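# Load every turntable pocket with one part via lid chutes

## Task

Finish with the turntable at rest and each of its pockets holding exactly one small part (a block, cylinder or plug), with no part lying under the lid anywhere except in a pocket. Parts go in by being released just above the rim of a chute in the lid, and a pocket sits beneath a chute only briefly as the table rotates. The round button, pressed and held briefly while the strips on the lid's edges are dark, lights those strips and, after a delay, rotates the table one quarter turn counter-clockwise seen from above; 7.1 s after the strips light, a pocket passes beneath each chute. Pressing while the strips are lit has no effect. Release the button fully between presses; it gives 8 quarter turns in total.

## Robot and tools

Setup: four identical i2rt Big YAM arms, arm1 to arm4, each with six joints, a five-finger right hand and a wrist camera (arm1_cam_wrist ... arm4_cam_wrist). Two fixed room cameras: cam_corner and cam_top. Everything is expressed in one scene frame, metres, origin on the floor, +z up. Arm feet (base_link, each faces along its own +x): arm1 (+0.624, +0.036, +0.762), arm2 (+0.117, +0.637, +0.744), arm3 (-0.625, -0.032, +0.762), arm4 (-0.091, -0.628, +0.734); table tops under the arms at z=+0.720. Reach is about 1.07 m from the joint1 axis.

Joints (absolute radians): joint1_rad -2.879..2.879, rotates the arm about its foot, positive counter-clockwise from above, 0 = along the foot's +x. joint2_rad 0..3.141 shoulder, 0 = upper arm pointing back, positive raises it then forward. joint3_rad 0..3.019 elbow, 0 = folded, positive opens. joint4_rad -1.692..1.57 hand pitch, positive lifts fingers. joint5_rad -1.57..1.57 sideways swing, positive to the arm's right. joint6_rad -2.094..2.094 roll, positive clockwise viewed from behind the hand; near -1.3 the wrist camera is on top and its picture upright.

Hand keys, each a setting from -1 to 1: hand_little, hand_ring, hand_middle, hand_index (+1 straight, -1 curled), hand_thumb_bend (+1 straight, -1 fully bent), hand_thumb_turn (+1 beside the palm, -1 opposite the fingers). hand_force_limit maps -1..+1 to roughly 0..10 N fingertip stop force (15 N for thumb motors). hand_speed -0.96..1; full speed from +0.48 up. Start values are force limit 0 and speed -0.8 (slow: fingers ~3.6 s, thumb bend ~7 s). For gentle grips close at hand_speed -0.94 or lower. A motor only starts when its target changes by at least 0.002; to grip harder, raise the force limit and send a target closed further than its reading; to release, send a more open one. A thumb turned in front plus fingers can enclose objects about 0.035-0.065 m across. The hand point lies 0.045 m ahead of the palm; its +z runs along straight fingers, +y out of the palm, +x across the palm away from the thumb. A wrist bracket on the little-finger side can strike objects.

Tool move: keys arm1..arm4 (one object per arm; omitted arms get nothing new) plus optional cameras (list of names, or ["all"], or []). Per arm: "joints" (dict of absolute targets by name), optional "min_time_s" (0.1-8 s, minimum duration of that arm's joint motions), and/or "target": a list of seven numbers [x, y, z, qw, qx, qy, qz], an absolute hand pose in the scene frame, reached along a straight line from the current hand_target; with it, optional "speed" 0.002-0.5 m/s (default 0.25; turning capped at twice that in rad/s). When "target" is given, "joints" may only contain hand_ keys. All hand paths in one call finish together, paced by the slowest; a path lasts 0.5-10 s and an action at most 15 s. Paths do not avoid obstacles or other arms; hands lag, drift and may overshoot speed, and typically land a centimetre or more off. Out-of-range values are refused and unknown keys invalidate the call; after a refusal later move/wait/finished_scene calls in that reply are skipped.

wait: seconds 0-10; the scene keeps running with current commands. zoom_image: camera plus region [x0, y0, x1, y1] in pixels of that camera's latest image, at most 504x504. show_instructions: shows the reference pages. finished_scene: scene = current scene number; ends the scene irreversibly, so the pockets must already be correctly filled and the table still.

Reading results: per arm, joint_positions, Joint velocities ("within noise" = still), joint torques (offsets and noise; numbers 3 and 4 wrap at ±28 N m), hand and hand_target poses, hand_stopped_by (six words for little, ring, middle, index, thumb_bend, thumb_turn: moving, target, force, stalled, fault) and per-motor loads in N (positive = pushed open; a dropped object shows as loads near 0). The "move" line reports per arm done or its worst status. joint_status words: off_target (stopped short, may still push), time_out (keeps pushing toward a nearby target; send the reported position to relax it), not_followed / "joint command not followed" / "pose unreachable" (a safety check withheld the motion, often for arm-to-arm clearance). on_its_own lists uncommanded activity; "held at" is a target, not a reading. "as last shown" marks arms not in the action. Camera frames may trail the state slightly; the "pictures" line gives their order.



Avoid: squeezing between two robots or one hand closing on another's fingers (fails the scene); hard hits on fixed objects; dropping parts from height, releasing parts while moving, or pushing anything out of the work area; parts left under the lid off a pocket; long pushing against unreachable poses or holding stretched out, which heats motors (MOTOR HOT at 85 °C, arm collapses at 100 °C). Loose objects may occasionally get nudged by disturbances.

Each tool is called as name(argument=value, ...), one argument or row to a line, values as JSON.

Reference images:

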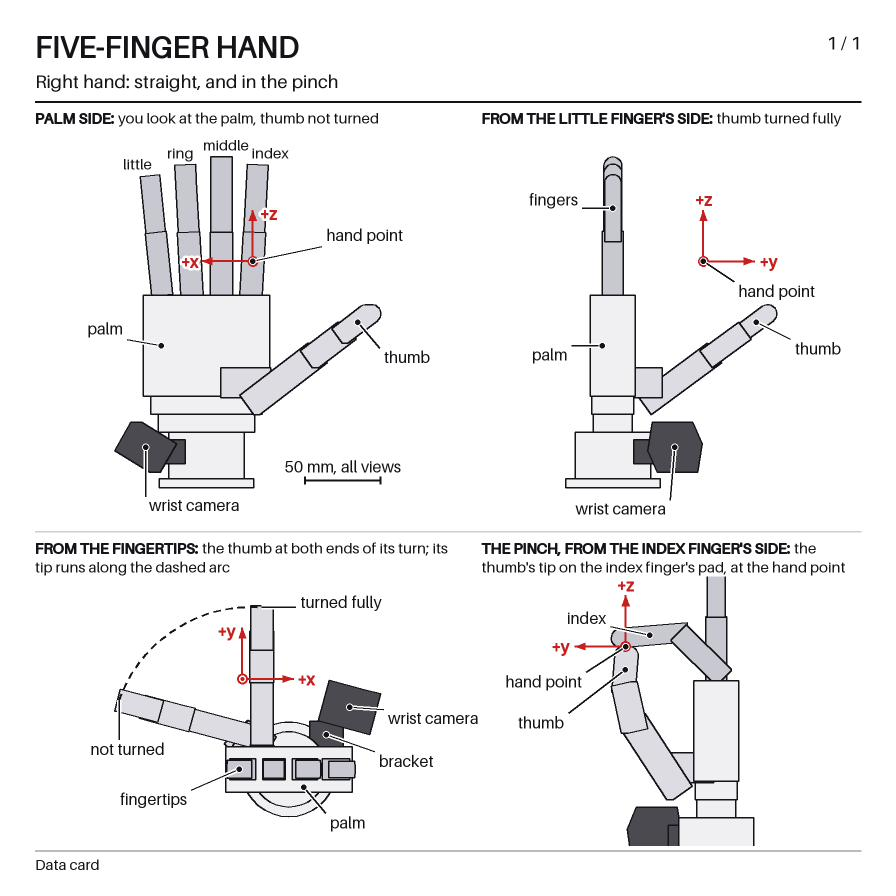

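## Session

move(
)

Scene clock: 0.00 s.
Joint torques (N m): no reading
Heat: arm1: hottest joint2_rad 30 °C; arm2: hottest joint2_rad 34 °C; arm3: hottest joint4_rad 32 °C; arm4: hottest joint2_rad 34 °C.
Joint velocities: within noise
arm1.joint_positions: joint1_rad=+0.563 joint2_rad=+0.617 joint3_rad=+1.397 joint4_rad=-1.154 joint5_rad=-0.037 joint6_rad=-1.430 hand_little=+1.000 hand_ring=+1.000 hand_middle=+1.000 hand_index=+1.000 hand_thumb_turn=+1.000 hand_thumb_bend=+1.000 hand_force_limit=+0.000 hand_speed=-0.800
arm1.joint_status: not commanded
arm1.hand_stopped_by: target,target,target,target,target,target
arm1.little_load_n: 0.0
arm1.ring_load_n: 0.0
arm1.middle_load_n: 0.0
arm1.index_load_n: 0.0
arm1.thumb_bend_load_n: 0.0
arm1.thumb_turn_load_n: 0.0
arm1.hand: x=+0.5279 y=-0.2145 z=+1.2992 quat_wxyz=(+0.391, +0.493, -0.664, +0.404) (m; scene frame)
arm1.hand_target: x=+0.5282 y=-0.2121 z=+1.3100 quat_wxyz=(+0.398, +0.490, -0.658, +0.411) (m; scene frame)
arm1.hand_status: not commanded
arm2.joint_positions: joint1_rad=-0.824 joint2_rad=+0.633 joint3_rad=+1.358 joint4_rad=-1.283 joint5_rad=+0.064 joint6_rad=-1.085 hand_little=+1.000 hand_ring=+1.000 hand_middle=+1.000 hand_index=+1.000 hand_thumb_turn=+1.000 hand_thumb_bend=+1.000 hand_force_limit=+0.000 hand_speed=-0.800
arm2.joint_status: not commanded
arm2.hand_stopped_by: target,target,target,target,target,target
arm2.little_load_n: 0.0
arm2.ring_load_n: 0.0
arm2.middle_load_n: 0.0
arm2.index_load_n: 0.0
arm2.thumb_bend_load_n: 0.0
arm2.thumb_turn_load_n: 0.0
arm2.hand: x=+0.0313 y=+0.4009 z=+1.2156 quat_wxyz=(+0.289, +0.393, -0.784, +0.384) (m; scene frame)
arm2.hand_target: x=+0.0313 y=+0.4018 z=+1.2236 quat_wxyz=(+0.294, +0.390, -0.781, +0.390) (m; scene frame)
arm2.hand_status: not commanded
arm3.joint_positions: joint1_rad=+0.613 joint2_rad=+0.649 joint3_rad=+1.463 joint4_rad=-1.422 joint5_rad=-0.270 joint6_rad=-0.965 hand_little=+1.000 hand_ring=+1.000 hand_middle=+1.000 hand_index=+1.000 hand_thumb_turn=+1.000 hand_thumb_bend=+1.000 hand_force_limit=+0.000 hand_speed=-0.800
arm3.joint_status: not commanded
arm3.hand_stopped_by: target,target,target,target,target,target
arm3.little_load_n: 0.0
arm3.ring_load_n: 0.0
arm3.middle_load_n: 0.0
arm3.index_load_n: 0.0
arm3.thumb_bend_load_n: 0.0
arm3.thumb_turn_load_n: 0.0
arm3.hand: x=-0.6269 y=+0.1832 z=+1.2484 quat_wxyz=(-0.449, +0.776, +0.421, +0.137) (m; scene frame)
arm3.hand_target: x=-0.6271 y=+0.1823 z=+1.2559 quat_wxyz=(-0.456, +0.771, +0.420, +0.142) (m; scene frame)
arm3.hand_status: not commanded
arm4.joint_positions: joint1_rad=-0.130 joint2_rad=+0.620 joint3_rad=+1.350 joint4_rad=-1.429 joint5_rad=+0.248 joint6_rad=-1.065 hand_little=+1.000 hand_ring=+1.000 hand_middle=+1.000 hand_index=+1.000 hand_thumb_turn=+1.000 hand_thumb_bend=+1.000 hand_force_limit=+0.000 hand_speed=-0.800
arm4.joint_status: not commanded
arm4.hand_stopped_by: target,target,target,target,target,target
arm4.little_load_n: 0.0
arm4.ring_load_n: 0.0
arm4.middle_load_n: 0.0
arm4.index_load_n: 0.0
arm4.thumb_bend_load_n: 0.0
arm4.thumb_turn_load_n: 0.0
arm4.hand: x=-0.1383 y=-0.4200 z=+1.1887 quat_wxyz=(-0.385, +0.633, +0.642, +0.199) (m; scene frame)
arm4.hand_target: x=-0.1384 y=-0.4199 z=+1.2009 quat_wxyz=(-0.399, +0.630, +0.636, +0.201) (m; scene frame)
arm4.hand_status: not commanded
pictures: arm1_cam_wrist, arm2_cam_wrist, arm3_cam_wrist, arm4_cam_wrist, cam_corner, cam_top
Images, in order (width x height): arm1_cam_wrist 616x616, arm2_cam_wrist 616x616, arm3_cam_wrist 616x616, arm4_cam_wrist 616x616, cam_corner 896x504, cam_top 896x504.

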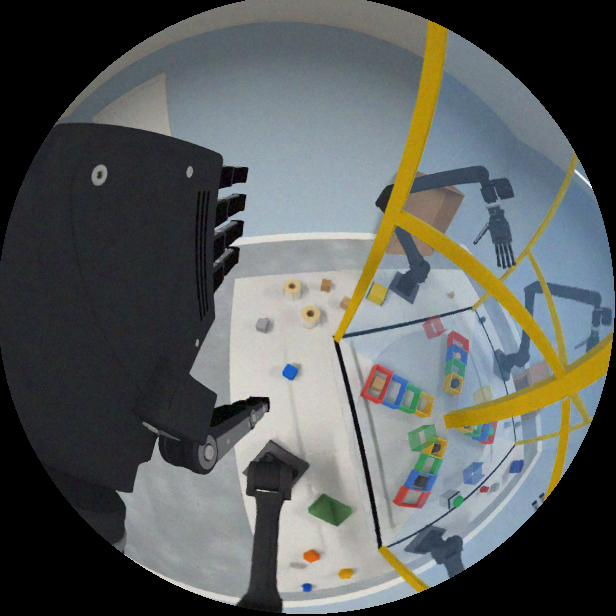

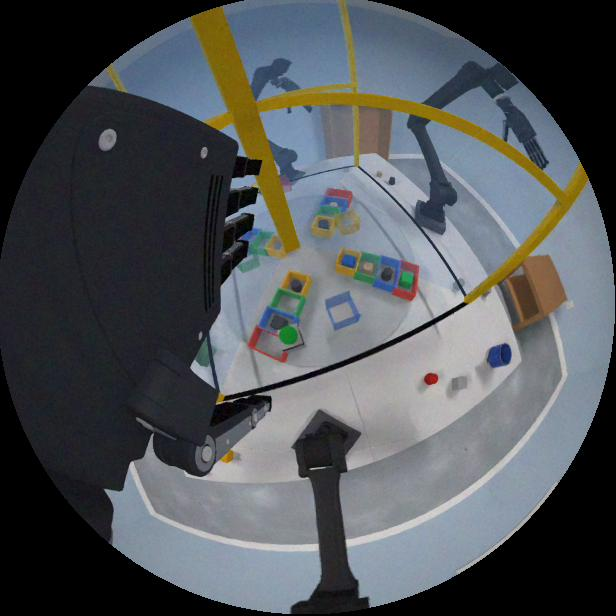

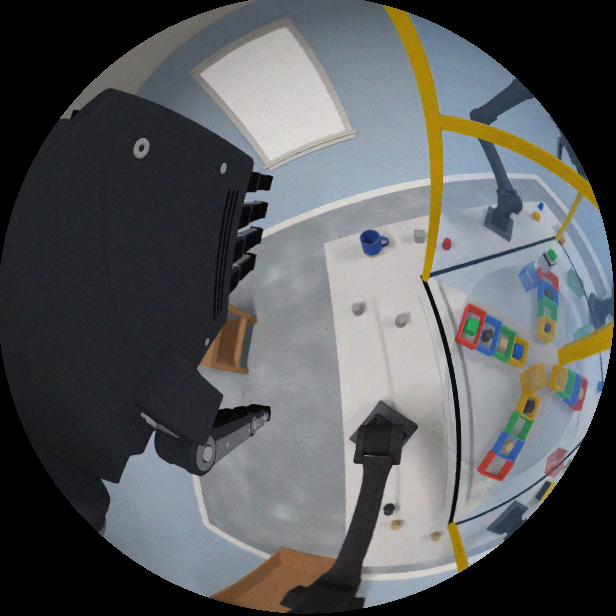

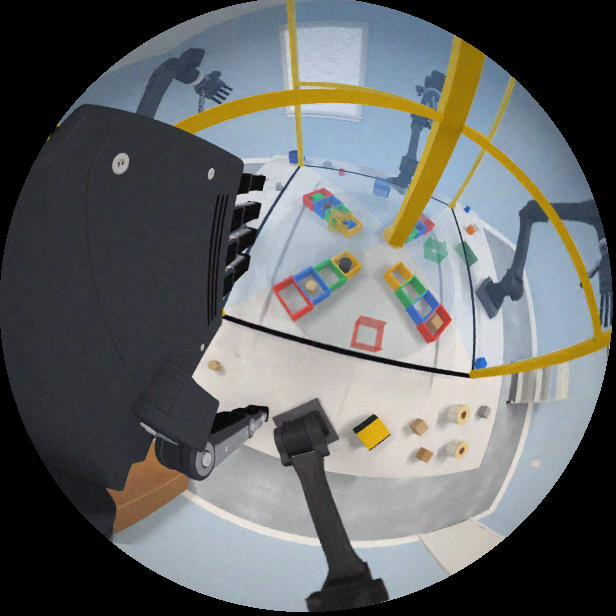

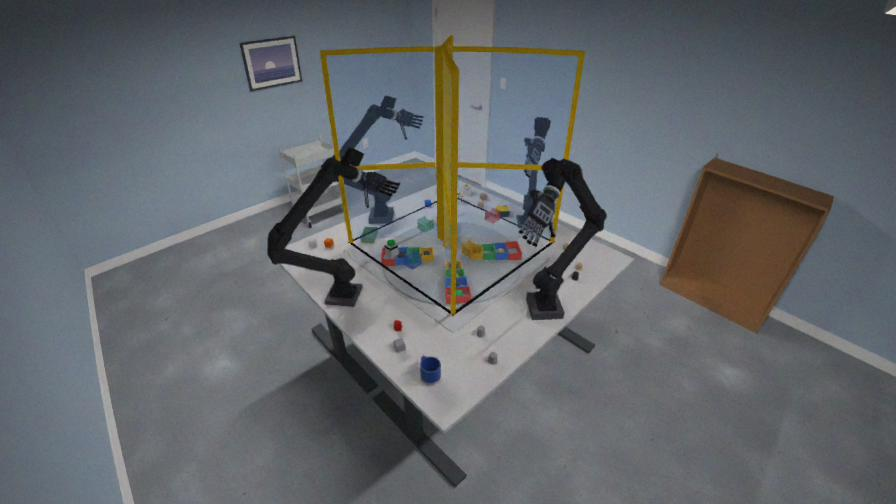

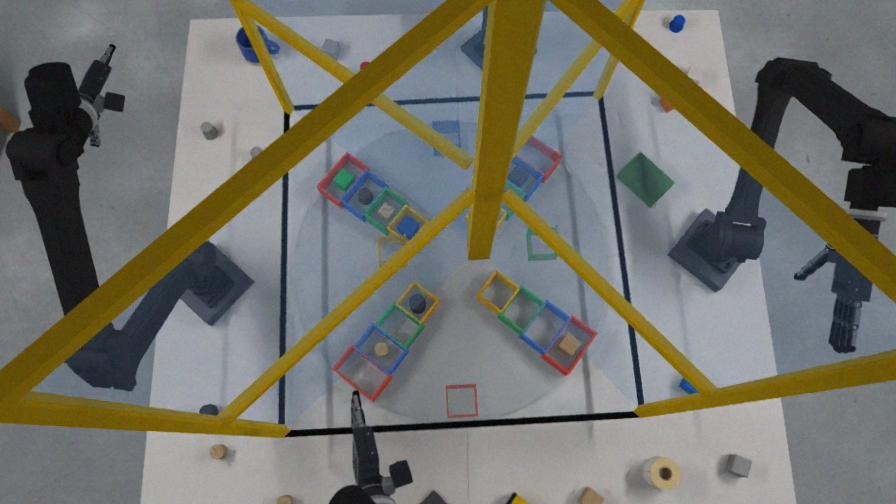

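zoom_image(
  camera="cam_top",
  region=[300, 80, 660, 440],
)

zoom_image(
  camera="cam_top",
  region=[140, 0, 460, 250],
)

zoom_image(
  camera="cam_top",
  region=[140, 254, 460, 504],
)

zoom_image(
  camera="cam_top",
  region=[480, 254, 800, 504],
)

zoom_image(
  camera="cam_top",
  region=[480, 0, 800, 250],
)

zoom_image(
  camera="arm1_cam_wrist",
  region=[220, 220, 600, 600],
)

zoom_image(
  camera="arm2_cam_wrist",
  region=[180, 130, 580, 500],
)

zoom_image(
  camera="arm3_cam_wrist",
  region=[300, 170, 616, 600],
)

zoom_image(
  camera="arm4_cam_wrist",
  region=[180, 130, 560, 500],
)

zoom_image(
  camera="cam_corner",
  region=[270, 130, 650, 480],
)

Scaled by 1.400 from the camera's 896x504 image, which has a finer 1280x720 frame.

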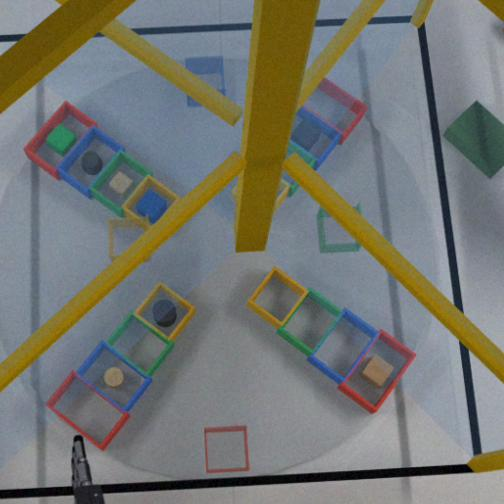

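Scaled by 1.575 from the camera's 896x504 image, which has a finer 1280x720 frame.

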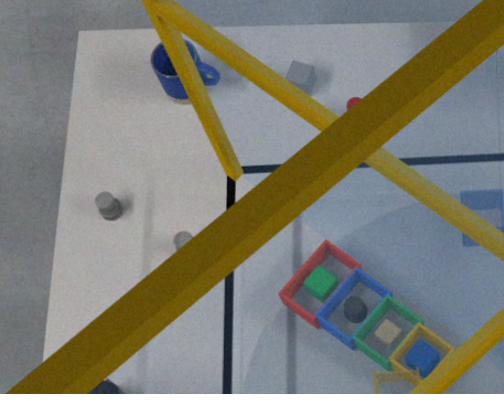

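Scaled by 1.575 from the camera's 896x504 image, which has a finer 1280x720 frame.

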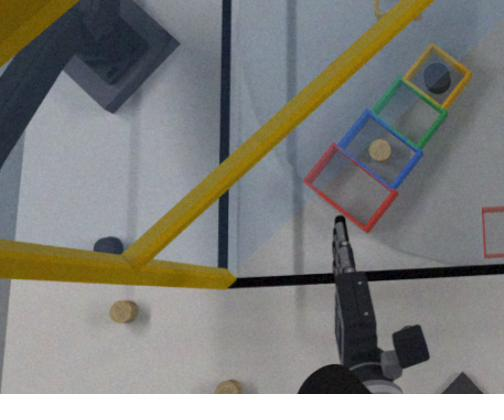

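Scaled by 1.575 from the camera's 896x504 image, which has a finer 1280x720 frame.

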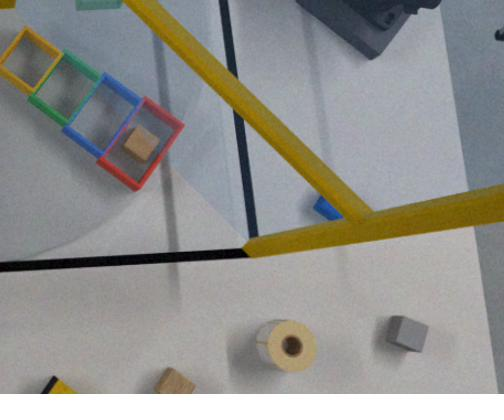

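Scaled by 1.575 from the camera's 896x504 image, which has a finer 1280x720 frame.

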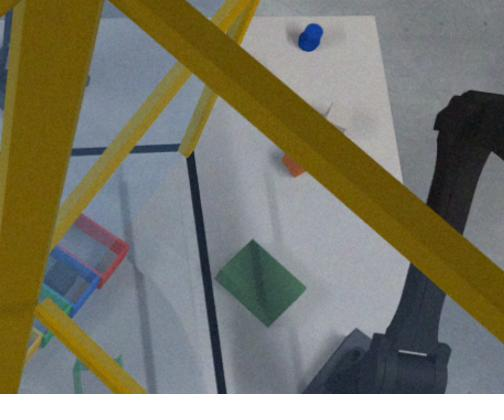

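Scaled by 1.326 from the camera's 616x616 image, which has a finer 880x880 frame.

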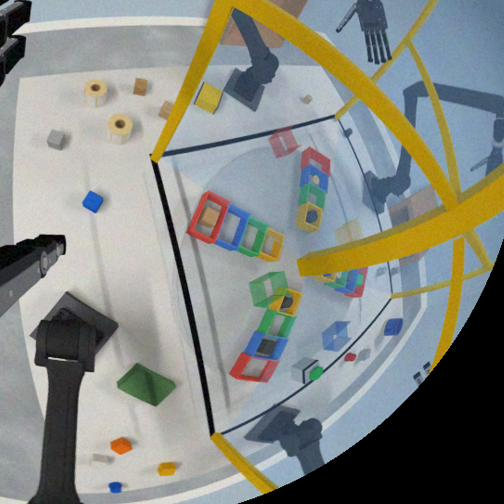

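Scaled by 1.260 from the camera's 616x616 image, which has a finer 880x880 frame.

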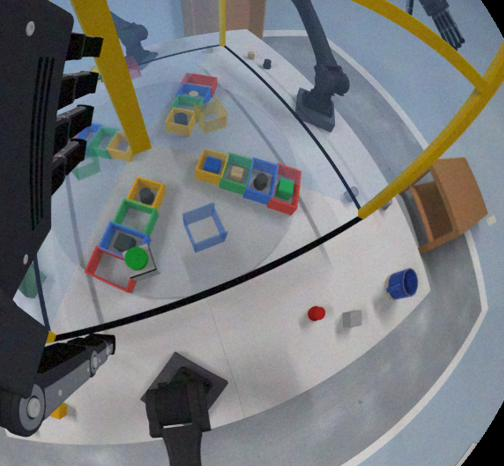

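Scaled by 1.172 from the camera's 616x616 image, which has a finer 880x880 frame.

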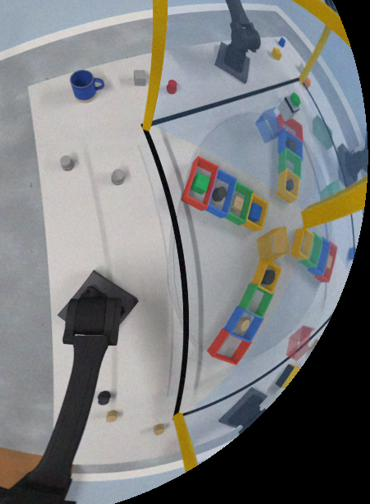

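Scaled by 1.326 from the camera's 616x616 image, which has a finer 880x880 frame.

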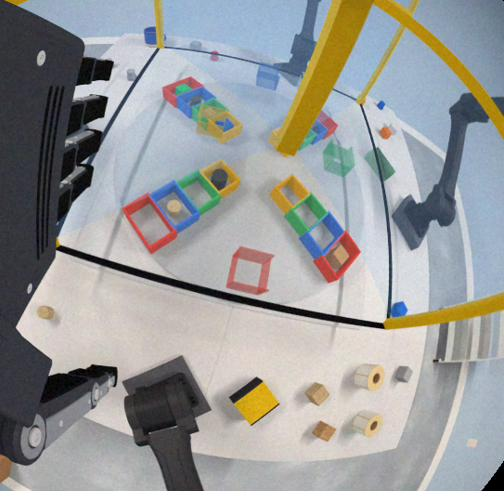

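Scaled by 1.326 from the camera's 896x504 image, which has a finer 1280x720 frame.

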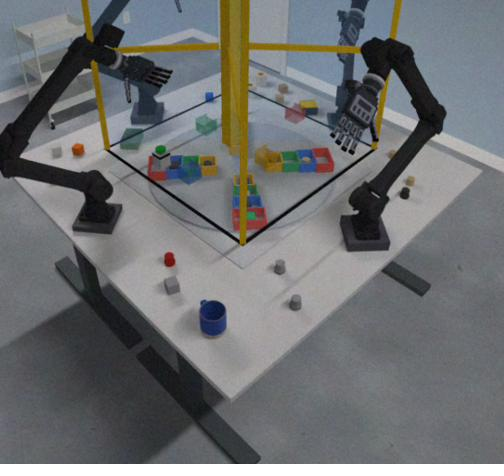

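zoom_image(
  camera="arm2_cam_wrist",
  region=[240, 260, 370, 370],
)

zoom_image(
  camera="arm1_cam_wrist",
  region=[380, 400, 520, 520],
)

zoom_image(
  camera="cam_top",
  region=[440, 110, 600, 230],
)

zoom_image(
  camera="cam_corner",
  region=[360, 200, 560, 330],
)

zoom_image(
  camera="arm1_cam_wrist",
  region=[240, 460, 400, 600],
)

zoom_image(
  camera="arm4_cam_wrist",
  region=[340, 360, 520, 500],
)

Scaled by 3.877 from the camera's 616x616 image, which has a finer 880x880 frame.

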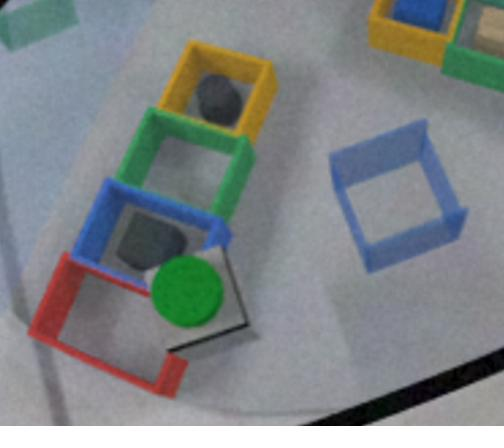

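Scaled by 3.600 from the camera's 616x616 image, which has a finer 880x880 frame.

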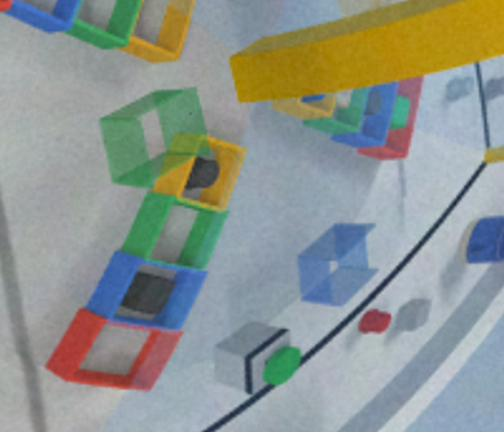

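Scaled by 3.150 from the camera's 896x504 image, which has a finer 1280x720 frame.

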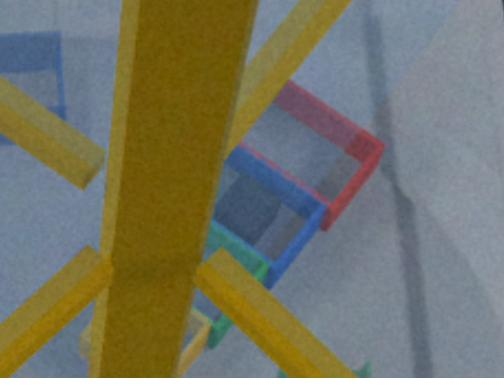

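Scaled by 2.520 from the camera's 896x504 image, which has a finer 1280x720 frame.

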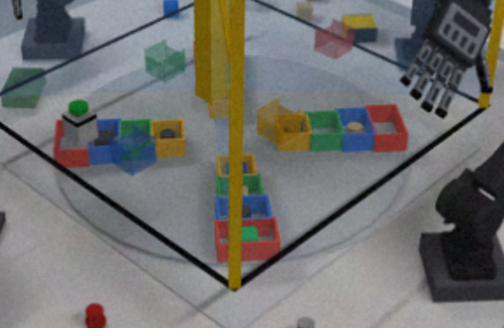

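Scaled by 3.150 from the camera's 616x616 image, which has a finer 880x880 frame.

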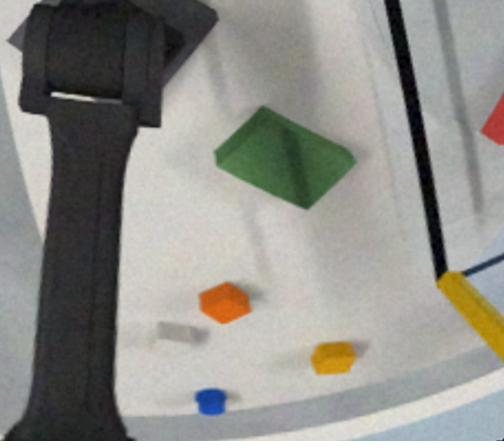

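Scaled by 2.800 from the camera's 616x616 image, which has a finer 880x880 frame.

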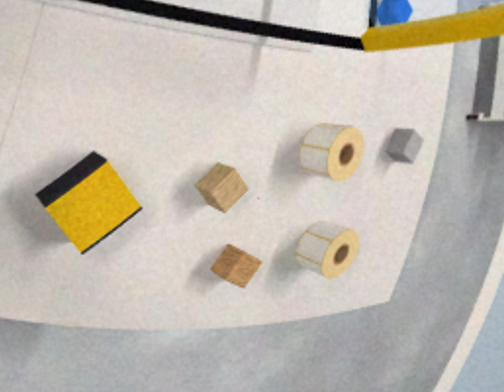

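move(
  arm1={"joints":{"joint1_rad":-2.276,"joint5_rad":0,"joint6_rad":0},"min_time_s":4},
  arm2={"joints":{"joint1_rad":-0.709,"joint5_rad":0,"joint6_rad":0},"min_time_s":2},
  arm3={"joints":{"joint1_rad":-2.37,"joint5_rad":0,"joint6_rad":0},"min_time_s":4},
  arm4={"joints":{"joint1_rad":0.663,"joint5_rad":0,"joint6_rad":0},"min_time_s":3},
  cameras=["all"],
)

Scene clock: 22.53 s.
Joint torques (N m): arm1=[-1.14 1.73 10.39 1.62 0.01 0.09] | arm2=[1.38 2.32 8.73 1.7 -0.23 0.09] | arm3=[1.2 3.08 8.64 2.43 0.05 0.08] | arm4=[0.44 -0.26 9.74 1.89 -0.15 0.21]
Heat: arm1: hottest joint3_rad 34 °C; arm2: hottest joint3_rad 35 °C; arm3: hottest joint3_rad 33 °C; arm4: hottest joint3_rad 36 °C.
move: arm1 done; arm2 done; arm3 done; arm4 done
Joint velocities: within noise
arm1.joint_positions: joint1_rad=-2.266 joint2_rad=+0.617 joint3_rad=+1.397 joint4_rad=-1.154 joint5_rad=-0.001 joint6_rad=-0.008 hand_little=+1.000 hand_ring=+1.000 hand_middle=+1.000 hand_index=+1.000 hand_thumb_turn=+1.000 hand_thumb_bend=+1.000 hand_force_limit=+0.000 hand_speed=-0.800
arm1.joint_status: all done
arm1.hand_stopped_by: target,target,target,target,target,target
arm1.little_load_n: 0.0
arm1.ring_load_n: 0.0
arm1.middle_load_n: 0.0
arm1.index_load_n: 0.0
arm1.thumb_bend_load_n: 0.0
arm1.thumb_turn_load_n: -0.5
arm1.hand: x=+0.5554 y=+0.2794 z=+1.2815 quat_wxyz=(+0.563, -0.823, -0.064, +0.035) (m; scene frame)
arm1.hand_target: x=+0.5578 y=+0.2781 z=+1.2924 quat_wxyz=(+0.573, -0.817, -0.056, +0.034) (m; scene frame)
arm1.hand_status: not commanded
arm2.joint_positions: joint1_rad=-0.719 joint2_rad=+0.633 joint3_rad=+1.358 joint4_rad=-1.283 joint5_rad=+0.003 joint6_rad=-0.013 hand_little=+1.000 hand_ring=+1.000 hand_middle=+1.000 hand_index=+1.000 hand_thumb_turn=+1.000 hand_thumb_bend=+1.000 hand_force_limit=+0.000 hand_speed=-0.800
arm2.joint_status: all done
arm2.hand_stopped_by: target,target,target,target,target,target
arm2.little_load_n: 0.0
arm2.ring_load_n: 0.0
arm2.middle_load_n: 0.0
arm2.index_load_n: 0.0
arm2.thumb_bend_load_n: 0.0
arm2.thumb_turn_load_n: 0.0
arm2.hand: x=+0.1366 y=+0.3934 z=+1.2110 quat_wxyz=(+0.000, -0.003, -0.877, +0.481) (m; scene frame)
arm2.hand_target: x=+0.1402 y=+0.3944 z=+1.2195 quat_wxyz=(-0.006, -0.003, -0.872, +0.489) (m; scene frame)
arm2.hand_status: not commanded
arm3.joint_positions: joint1_rad=-2.358 joint2_rad=+0.649 joint3_rad=+1.463 joint4_rad=-1.422 joint5_rad=-0.002 joint6_rad=-0.015 hand_little=+1.000 hand_ring=+1.000 hand_middle=+1.000 hand_index=+1.000 hand_thumb_turn=+1.000 hand_thumb_bend=+1.000 hand_force_limit=+0.000 hand_speed=-0.800
arm3.joint_status: all done
arm3.hand_stopped_by: target,target,target,target,target,target
arm3.little_load_n: 0.0
arm3.ring_load_n: 0.0
arm3.middle_load_n: 0.0
arm3.index_load_n: 0.0
arm3.thumb_bend_load_n: 0.0
arm3.thumb_turn_load_n: 0.0
arm3.hand: x=-0.5902 y=-0.2353 z=+1.2517 quat_wxyz=(-0.015, +0.028, -0.884, +0.466) (m; scene frame)
arm3.hand_target: x=-0.5923 y=-0.2350 z=+1.2595 quat_wxyz=(-0.015, +0.016, -0.880, +0.474) (m; scene frame)
arm3.hand_status: not commanded
arm4.joint_positions: joint1_rad=+0.655 joint2_rad=+0.620 joint3_rad=+1.350 joint4_rad=-1.429 joint5_rad=+0.002 joint6_rad=-0.016 hand_little=+1.000 hand_ring=+1.000 hand_middle=+1.000 hand_index=+1.000 hand_thumb_turn=+1.000 hand_thumb_bend=+1.000 hand_force_limit=+0.000 hand_speed=-0.800
arm4.joint_status: all done
arm4.hand_stopped_by: target,target,target,target,target,target
arm4.little_load_n: 0.0
arm4.ring_load_n: 0.0
arm4.middle_load_n: 0.0
arm4.index_load_n: 0.0
arm4.thumb_bend_load_n: 0.0
arm4.thumb_turn_load_n: 0.0
arm4.hand: x=-0.2967 y=-0.6259 z=+1.1755 quat_wxyz=(-0.322, +0.683, +0.596, -0.272) (m; scene frame)
arm4.hand_target: x=-0.2976 y=-0.6287 z=+1.1883 quat_wxyz=(-0.329, +0.680, +0.590, -0.286) (m; scene frame)
arm4.hand_status: not commanded
pictures: arm1_cam_wrist, arm2_cam_wrist, arm3_cam_wrist, arm4_cam_wrist, cam_corner, cam_top
Images, in order (width x height): arm1_cam_wrist 616x616, arm2_cam_wrist 616x616, arm3_cam_wrist 616x616, arm4_cam_wrist 616x616, cam_corner 896x504, cam_top 896x504.

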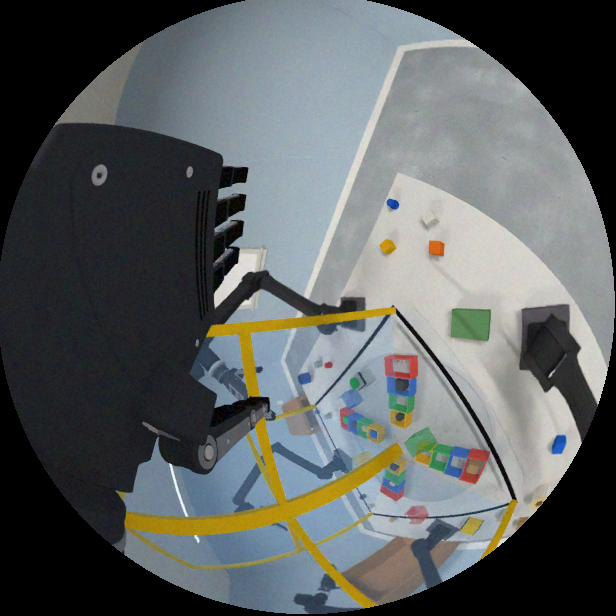

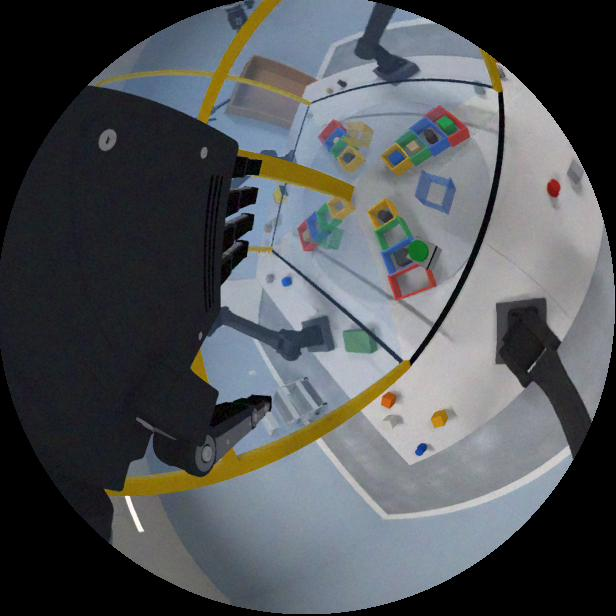

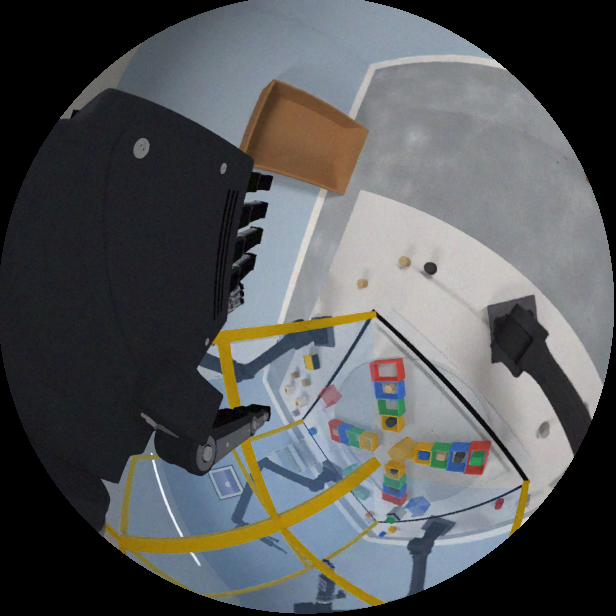

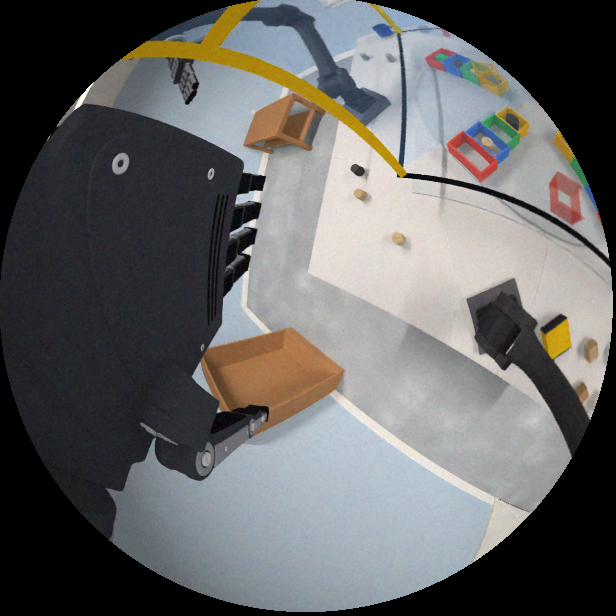

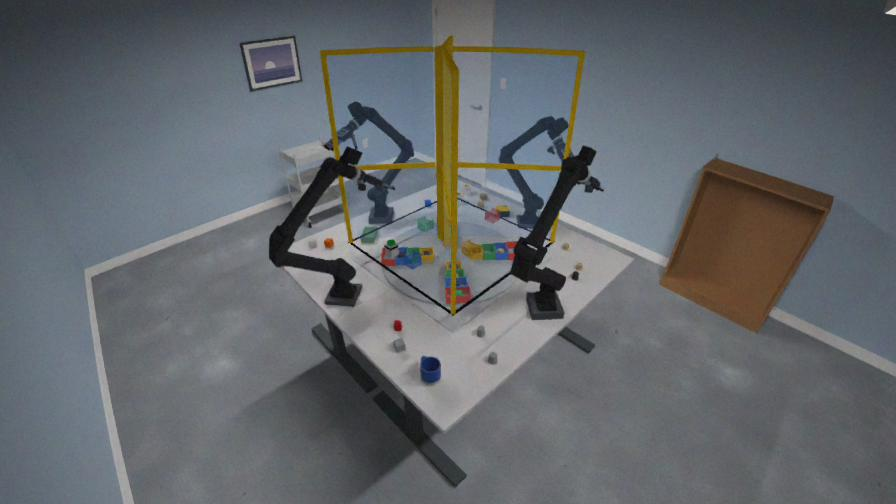

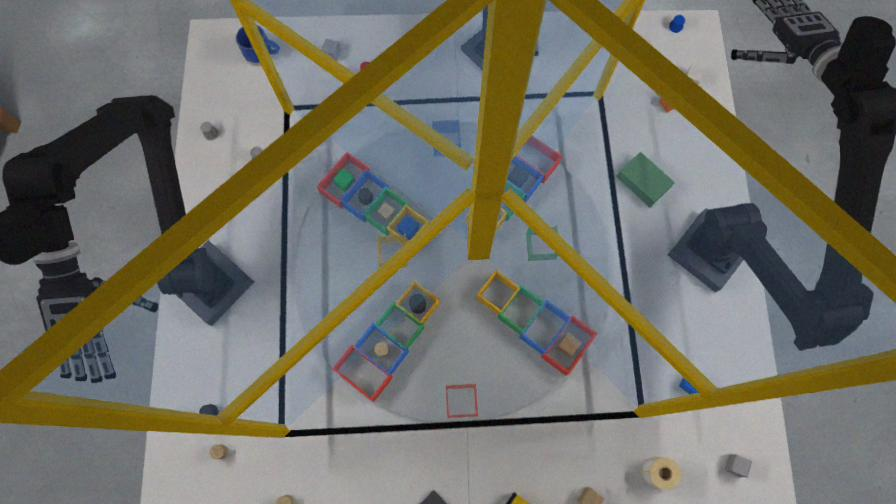

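move(
  arm1={"target":[0.567,0.464,0.93,0.5723,-0.8173,-0.0543,0.0380],"joints":{"hand_thumb_turn":-1,"hand_thumb_bend":0.25,"hand_index":0.4,"hand_middle":0.4,"hand_speed":0}},
  arm2={"target":[0.128,0.385,1.10,0,0,-1,0]},
  arm3={"target":[-0.61,-0.375,0.93,-0.0125,0.0178,-0.8191,0.5735],"joints":{"hand_thumb_turn":-1,"hand_thumb_bend":0.25,"hand_index":0.4,"hand_middle":0.4,"hand_speed":0}},
  arm4={"target":[-0.416,-0.581,0.93,-0.4336,0.6192,0.5363,-0.3755],"joints":{"hand_thumb_turn":-1,"hand_thumb_bend":0.25,"hand_index":0.4,"hand_middle":0.4,"hand_speed":0}},
  cameras=["all"],
)

Scene clock: 25.93 s.
Joint torques (N m): arm1=[-1.38 -2.67 10.32 2.06 -0.11 -0.05] | arm2=[-0.38 -1.85 7.01 0.27 -0.21 -0.21] | arm3=[1.2 1.49 9.95 3.45 -0.09 -0.13] | arm4=[-0.79 -0.79 9.14 2.78 -0.21 -0.05]
Heat: arm1: hottest joint3_rad 35 °C; arm2: hottest joint3_rad 35 °C; arm3: hottest joint3_rad 33 °C; arm4: hottest joint3_rad 36 °C.
move: arm1 done; arm2 off_target; arm3 done; arm4 done
Joint velocities: within noise
arm1.joint_positions: joint1_rad=-2.381 joint2_rad=+0.940 joint3_rad=+0.512 joint4_rad=+0.069 joint5_rad=-0.112 joint6_rad=-0.028 hand_little=+1.000 hand_ring=+1.000 hand_middle=+0.400 hand_index=+0.400 hand_thumb_turn=-1.000 hand_thumb_bend=+0.250 hand_force_limit=+0.000 hand_speed=+0.000
arm1.joint_status: all done
arm1.hand_stopped_by: target,target,target,target,target,target
arm1.little_load_n: 0.0
arm1.ring_load_n: 0.0
arm1.middle_load_n: 0.0
arm1.index_load_n: 0.0
arm1.thumb_bend_load_n: 0.0
arm1.thumb_turn_load_n: 0.0
arm1.hand: x=+0.5620 y=+0.4606 z=+0.9305 quat_wxyz=(+0.570, -0.819, -0.056, +0.042) (m; scene frame)
arm1.hand_target: x=+0.5670 y=+0.4639 z=+0.9300 quat_wxyz=(+0.572, -0.817, -0.054, +0.038) (m; scene frame)
arm1.hand_status: done (0.006 m and 0.6 deg from the pose sent, 0.397 m and 1.7 deg at the start)
arm2.joint_positions: joint1_rad=-0.750 joint2_rad=+1.016 joint3_rad=+1.420 joint4_rad=-1.687 joint5_rad=-0.009 joint6_rad=-0.040 hand_little=+1.000 hand_ring=+1.000 hand_middle=+1.000 hand_index=+1.000 hand_thumb_turn=+1.000 hand_thumb_bend=+1.000 hand_force_limit=+0.000 hand_speed=-0.800
arm2.joint_status: not commanded
arm2.hand_stopped_by: target,target,target,target,target,target
arm2.little_load_n: 0.0
arm2.ring_load_n: 0.0
arm2.middle_load_n: 0.0
arm2.index_load_n: 0.0
arm2.thumb_bend_load_n: 0.0
arm2.thumb_turn_load_n: 0.0
arm2.hand: x=+0.1309 y=+0.3835 z=+1.1057 quat_wxyz=(-0.006, -0.001, -0.990, +0.139) (m; scene frame)
arm2.hand_target: x=+0.1281 y=+0.3846 z=+1.0991 quat_wxyz=(-0.006, +0.001, -0.992, +0.124) (m; scene frame)
arm2.hand_status: off_target (0.007 m and 16.0 deg from the pose sent, 0.112 m and 57.5 deg at the start; a joint's target at an end of its range on 51 of 90 steps)
arm3.joint_positions: joint1_rad=-2.499 joint2_rad=+0.571 joint3_rad=+0.374 joint4_rad=-0.170 joint5_rad=-0.128 joint6_rad=-0.049 hand_little=+1.000 hand_ring=+1.000 hand_middle=+0.400 hand_index=+0.400 hand_thumb_turn=-1.000 hand_thumb_bend=+0.250 hand_force_limit=+0.000 hand_speed=+0.000
arm3.joint_status: all done
arm3.hand_stopped_by: target,target,target,target,target,target
arm3.little_load_n: 0.0
arm3.ring_load_n: 0.0
arm3.middle_load_n: 0.0
arm3.index_load_n: 0.0
arm3.thumb_bend_load_n: 0.0
arm3.thumb_turn_load_n: 0.0
arm3.hand: x=-0.6054 y=-0.3719 z=+0.9300 quat_wxyz=(-0.019, +0.017, -0.821, +0.570) (m; scene frame)
arm3.hand_target: x=-0.6100 y=-0.3748 z=+0.9300 quat_wxyz=(-0.012, +0.018, -0.819, +0.573) (m; scene frame)
arm3.hand_status: done (0.006 m and 0.9 deg from the pose sent, 0.351 m and 14.5 deg at the start)
arm4.joint_positions: joint1_rad=+0.492 joint2_rad=+0.478 joint3_rad=+0.435 joint4_rad=-0.320 joint5_rad=-0.165 joint6_rad=-0.050 hand_little=+1.000 hand_ring=+1.000 hand_middle=+0.400 hand_index=+0.400 hand_thumb_turn=-1.000 hand_thumb_bend=+0.250 hand_force_limit=+0.000 hand_speed=+0.000
arm4.joint_status: all done
arm4.hand_stopped_by: target,target,target,target,target,target
arm4.little_load_n: 0.0
arm4.ring_load_n: 0.0
arm4.middle_load_n: 0.0
arm4.index_load_n: 0.0
arm4.thumb_bend_load_n: 0.0
arm4.thumb_turn_load_n: 0.0
arm4.hand: x=-0.4136 y=-0.5849 z=+0.9320 quat_wxyz=(-0.427, +0.623, +0.536, -0.377) (m; scene frame)
arm4.hand_target: x=-0.4158 y=-0.5811 z=+0.9301 quat_wxyz=(-0.434, +0.619, +0.536, -0.375) (m; scene frame)
arm4.hand_status: done (0.005 m and 0.9 deg from the pose sent, 0.277 m and 20.1 deg at the start)
pictures: arm1_cam_wrist, arm2_cam_wrist, arm3_cam_wrist, arm4_cam_wrist, cam_corner, cam_top
Images, in order (width x height): arm1_cam_wrist 616x616, arm2_cam_wrist 616x616, arm3_cam_wrist 616x616, arm4_cam_wrist 616x616, cam_corner 896x504, cam_top 896x504.

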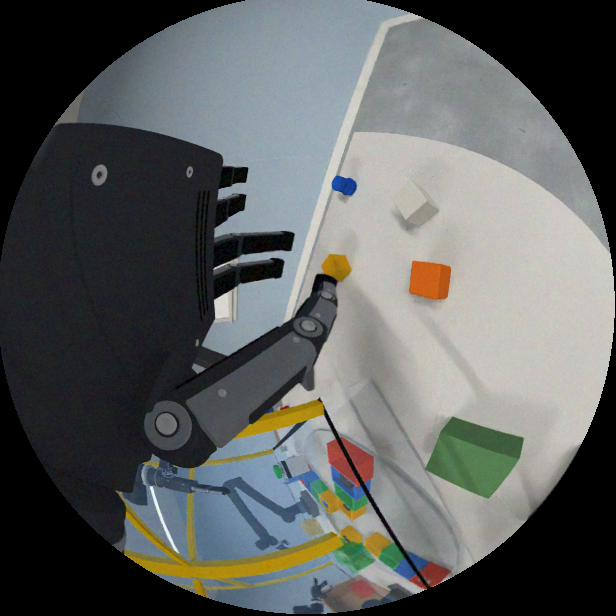

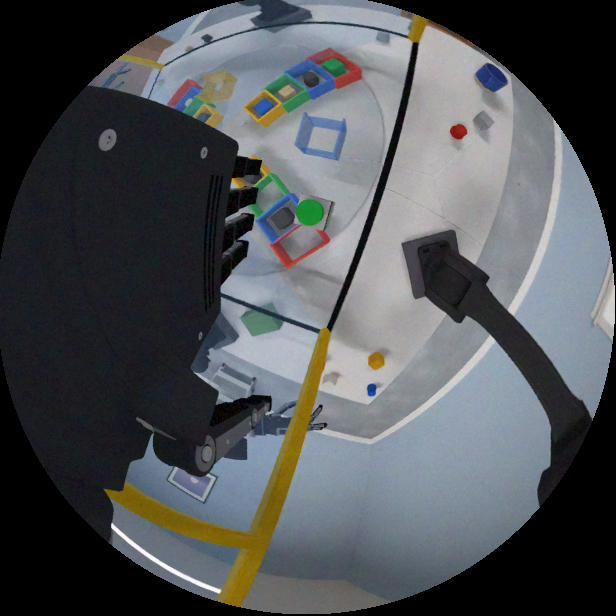

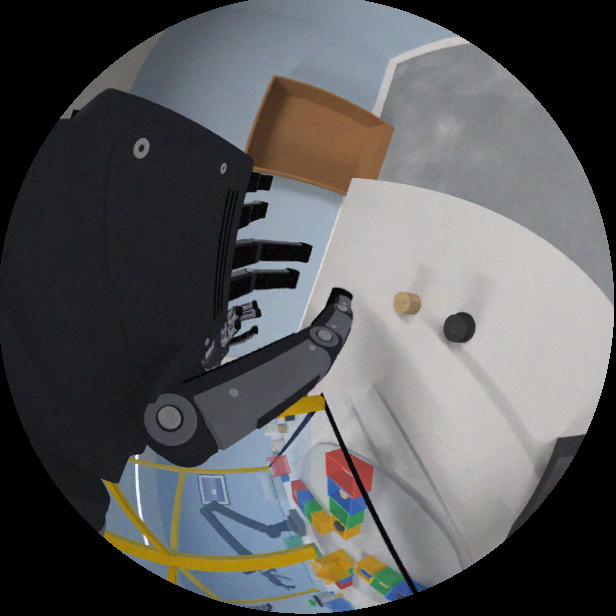

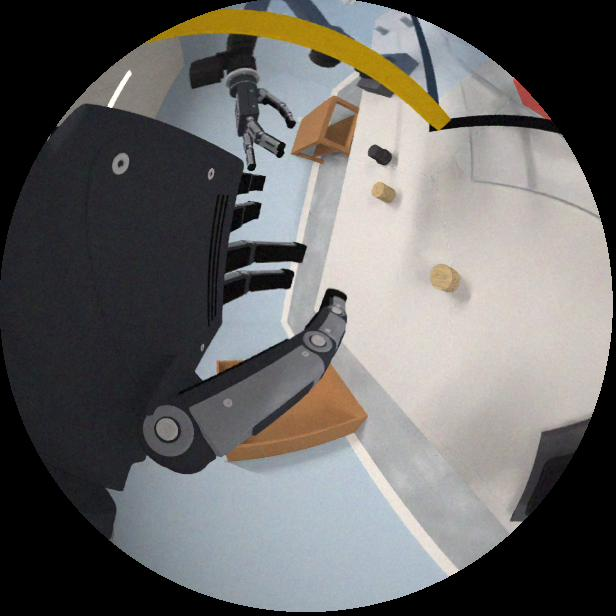

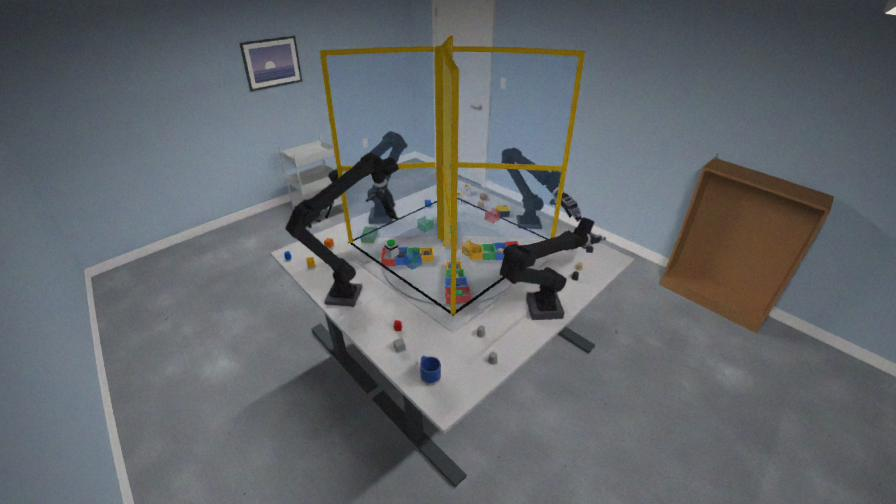

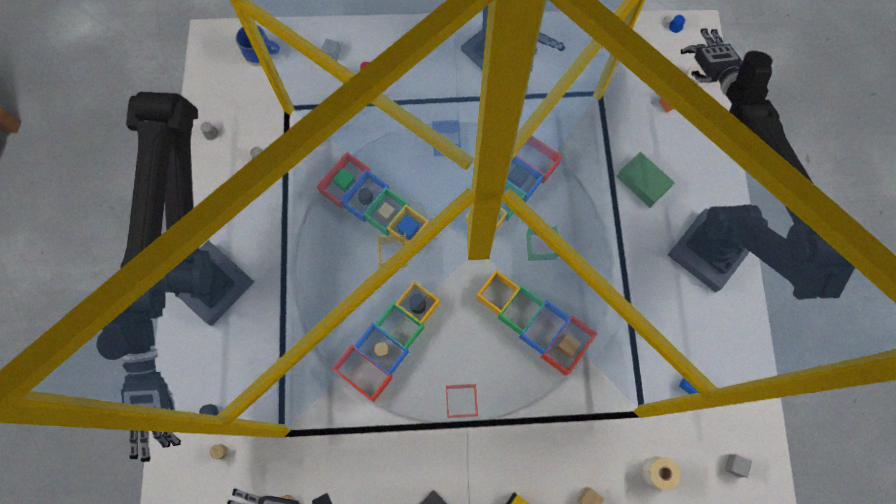

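zoom_image(
  camera="arm1_cam_wrist",
  region=[310, 150, 490, 330],
)

zoom_image(
  camera="arm4_cam_wrist",
  region=[350, 120, 500, 320],
)

zoom_image(
  camera="arm2_cam_wrist",
  region=[240, 90, 380, 280],
)

zoom_image(
  camera="arm3_cam_wrist",
  region=[360, 260, 520, 380],
)

Scaled by 2.800 from the camera's 616x616 image, which has a finer 880x880 frame.

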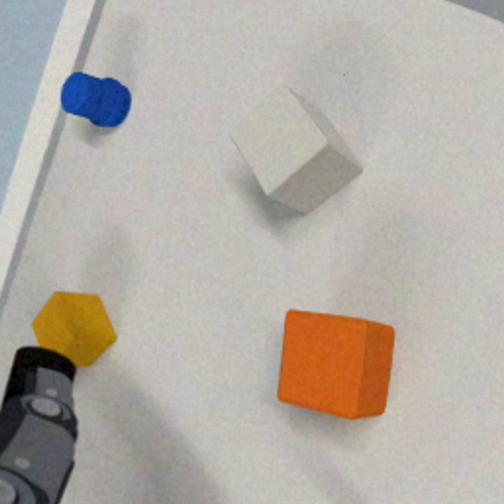

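Scaled by 2.520 from the camera's 616x616 image, which has a finer 880x880 frame.

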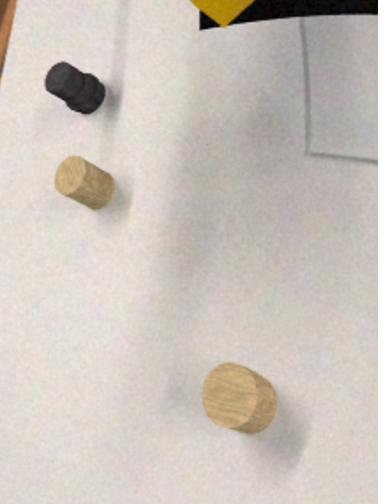

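Scaled by 2.653 from the camera's 616x616 image, which has a finer 880x880 frame.

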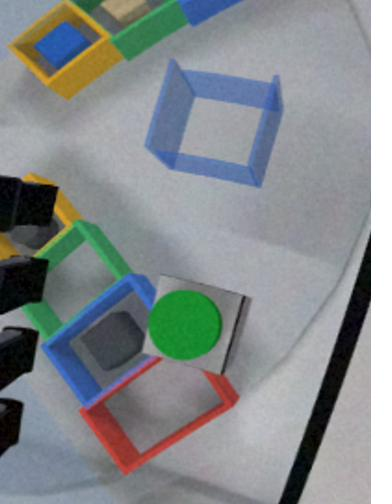

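Scaled by 3.150 from the camera's 616x616 image, which has a finer 880x880 frame.

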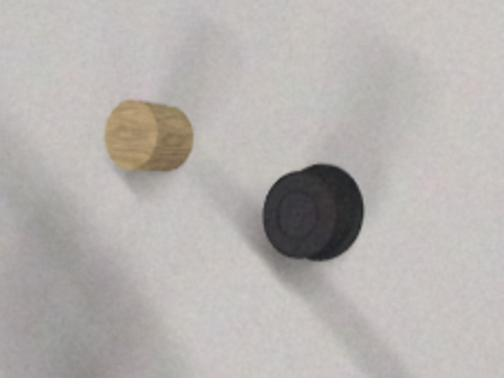

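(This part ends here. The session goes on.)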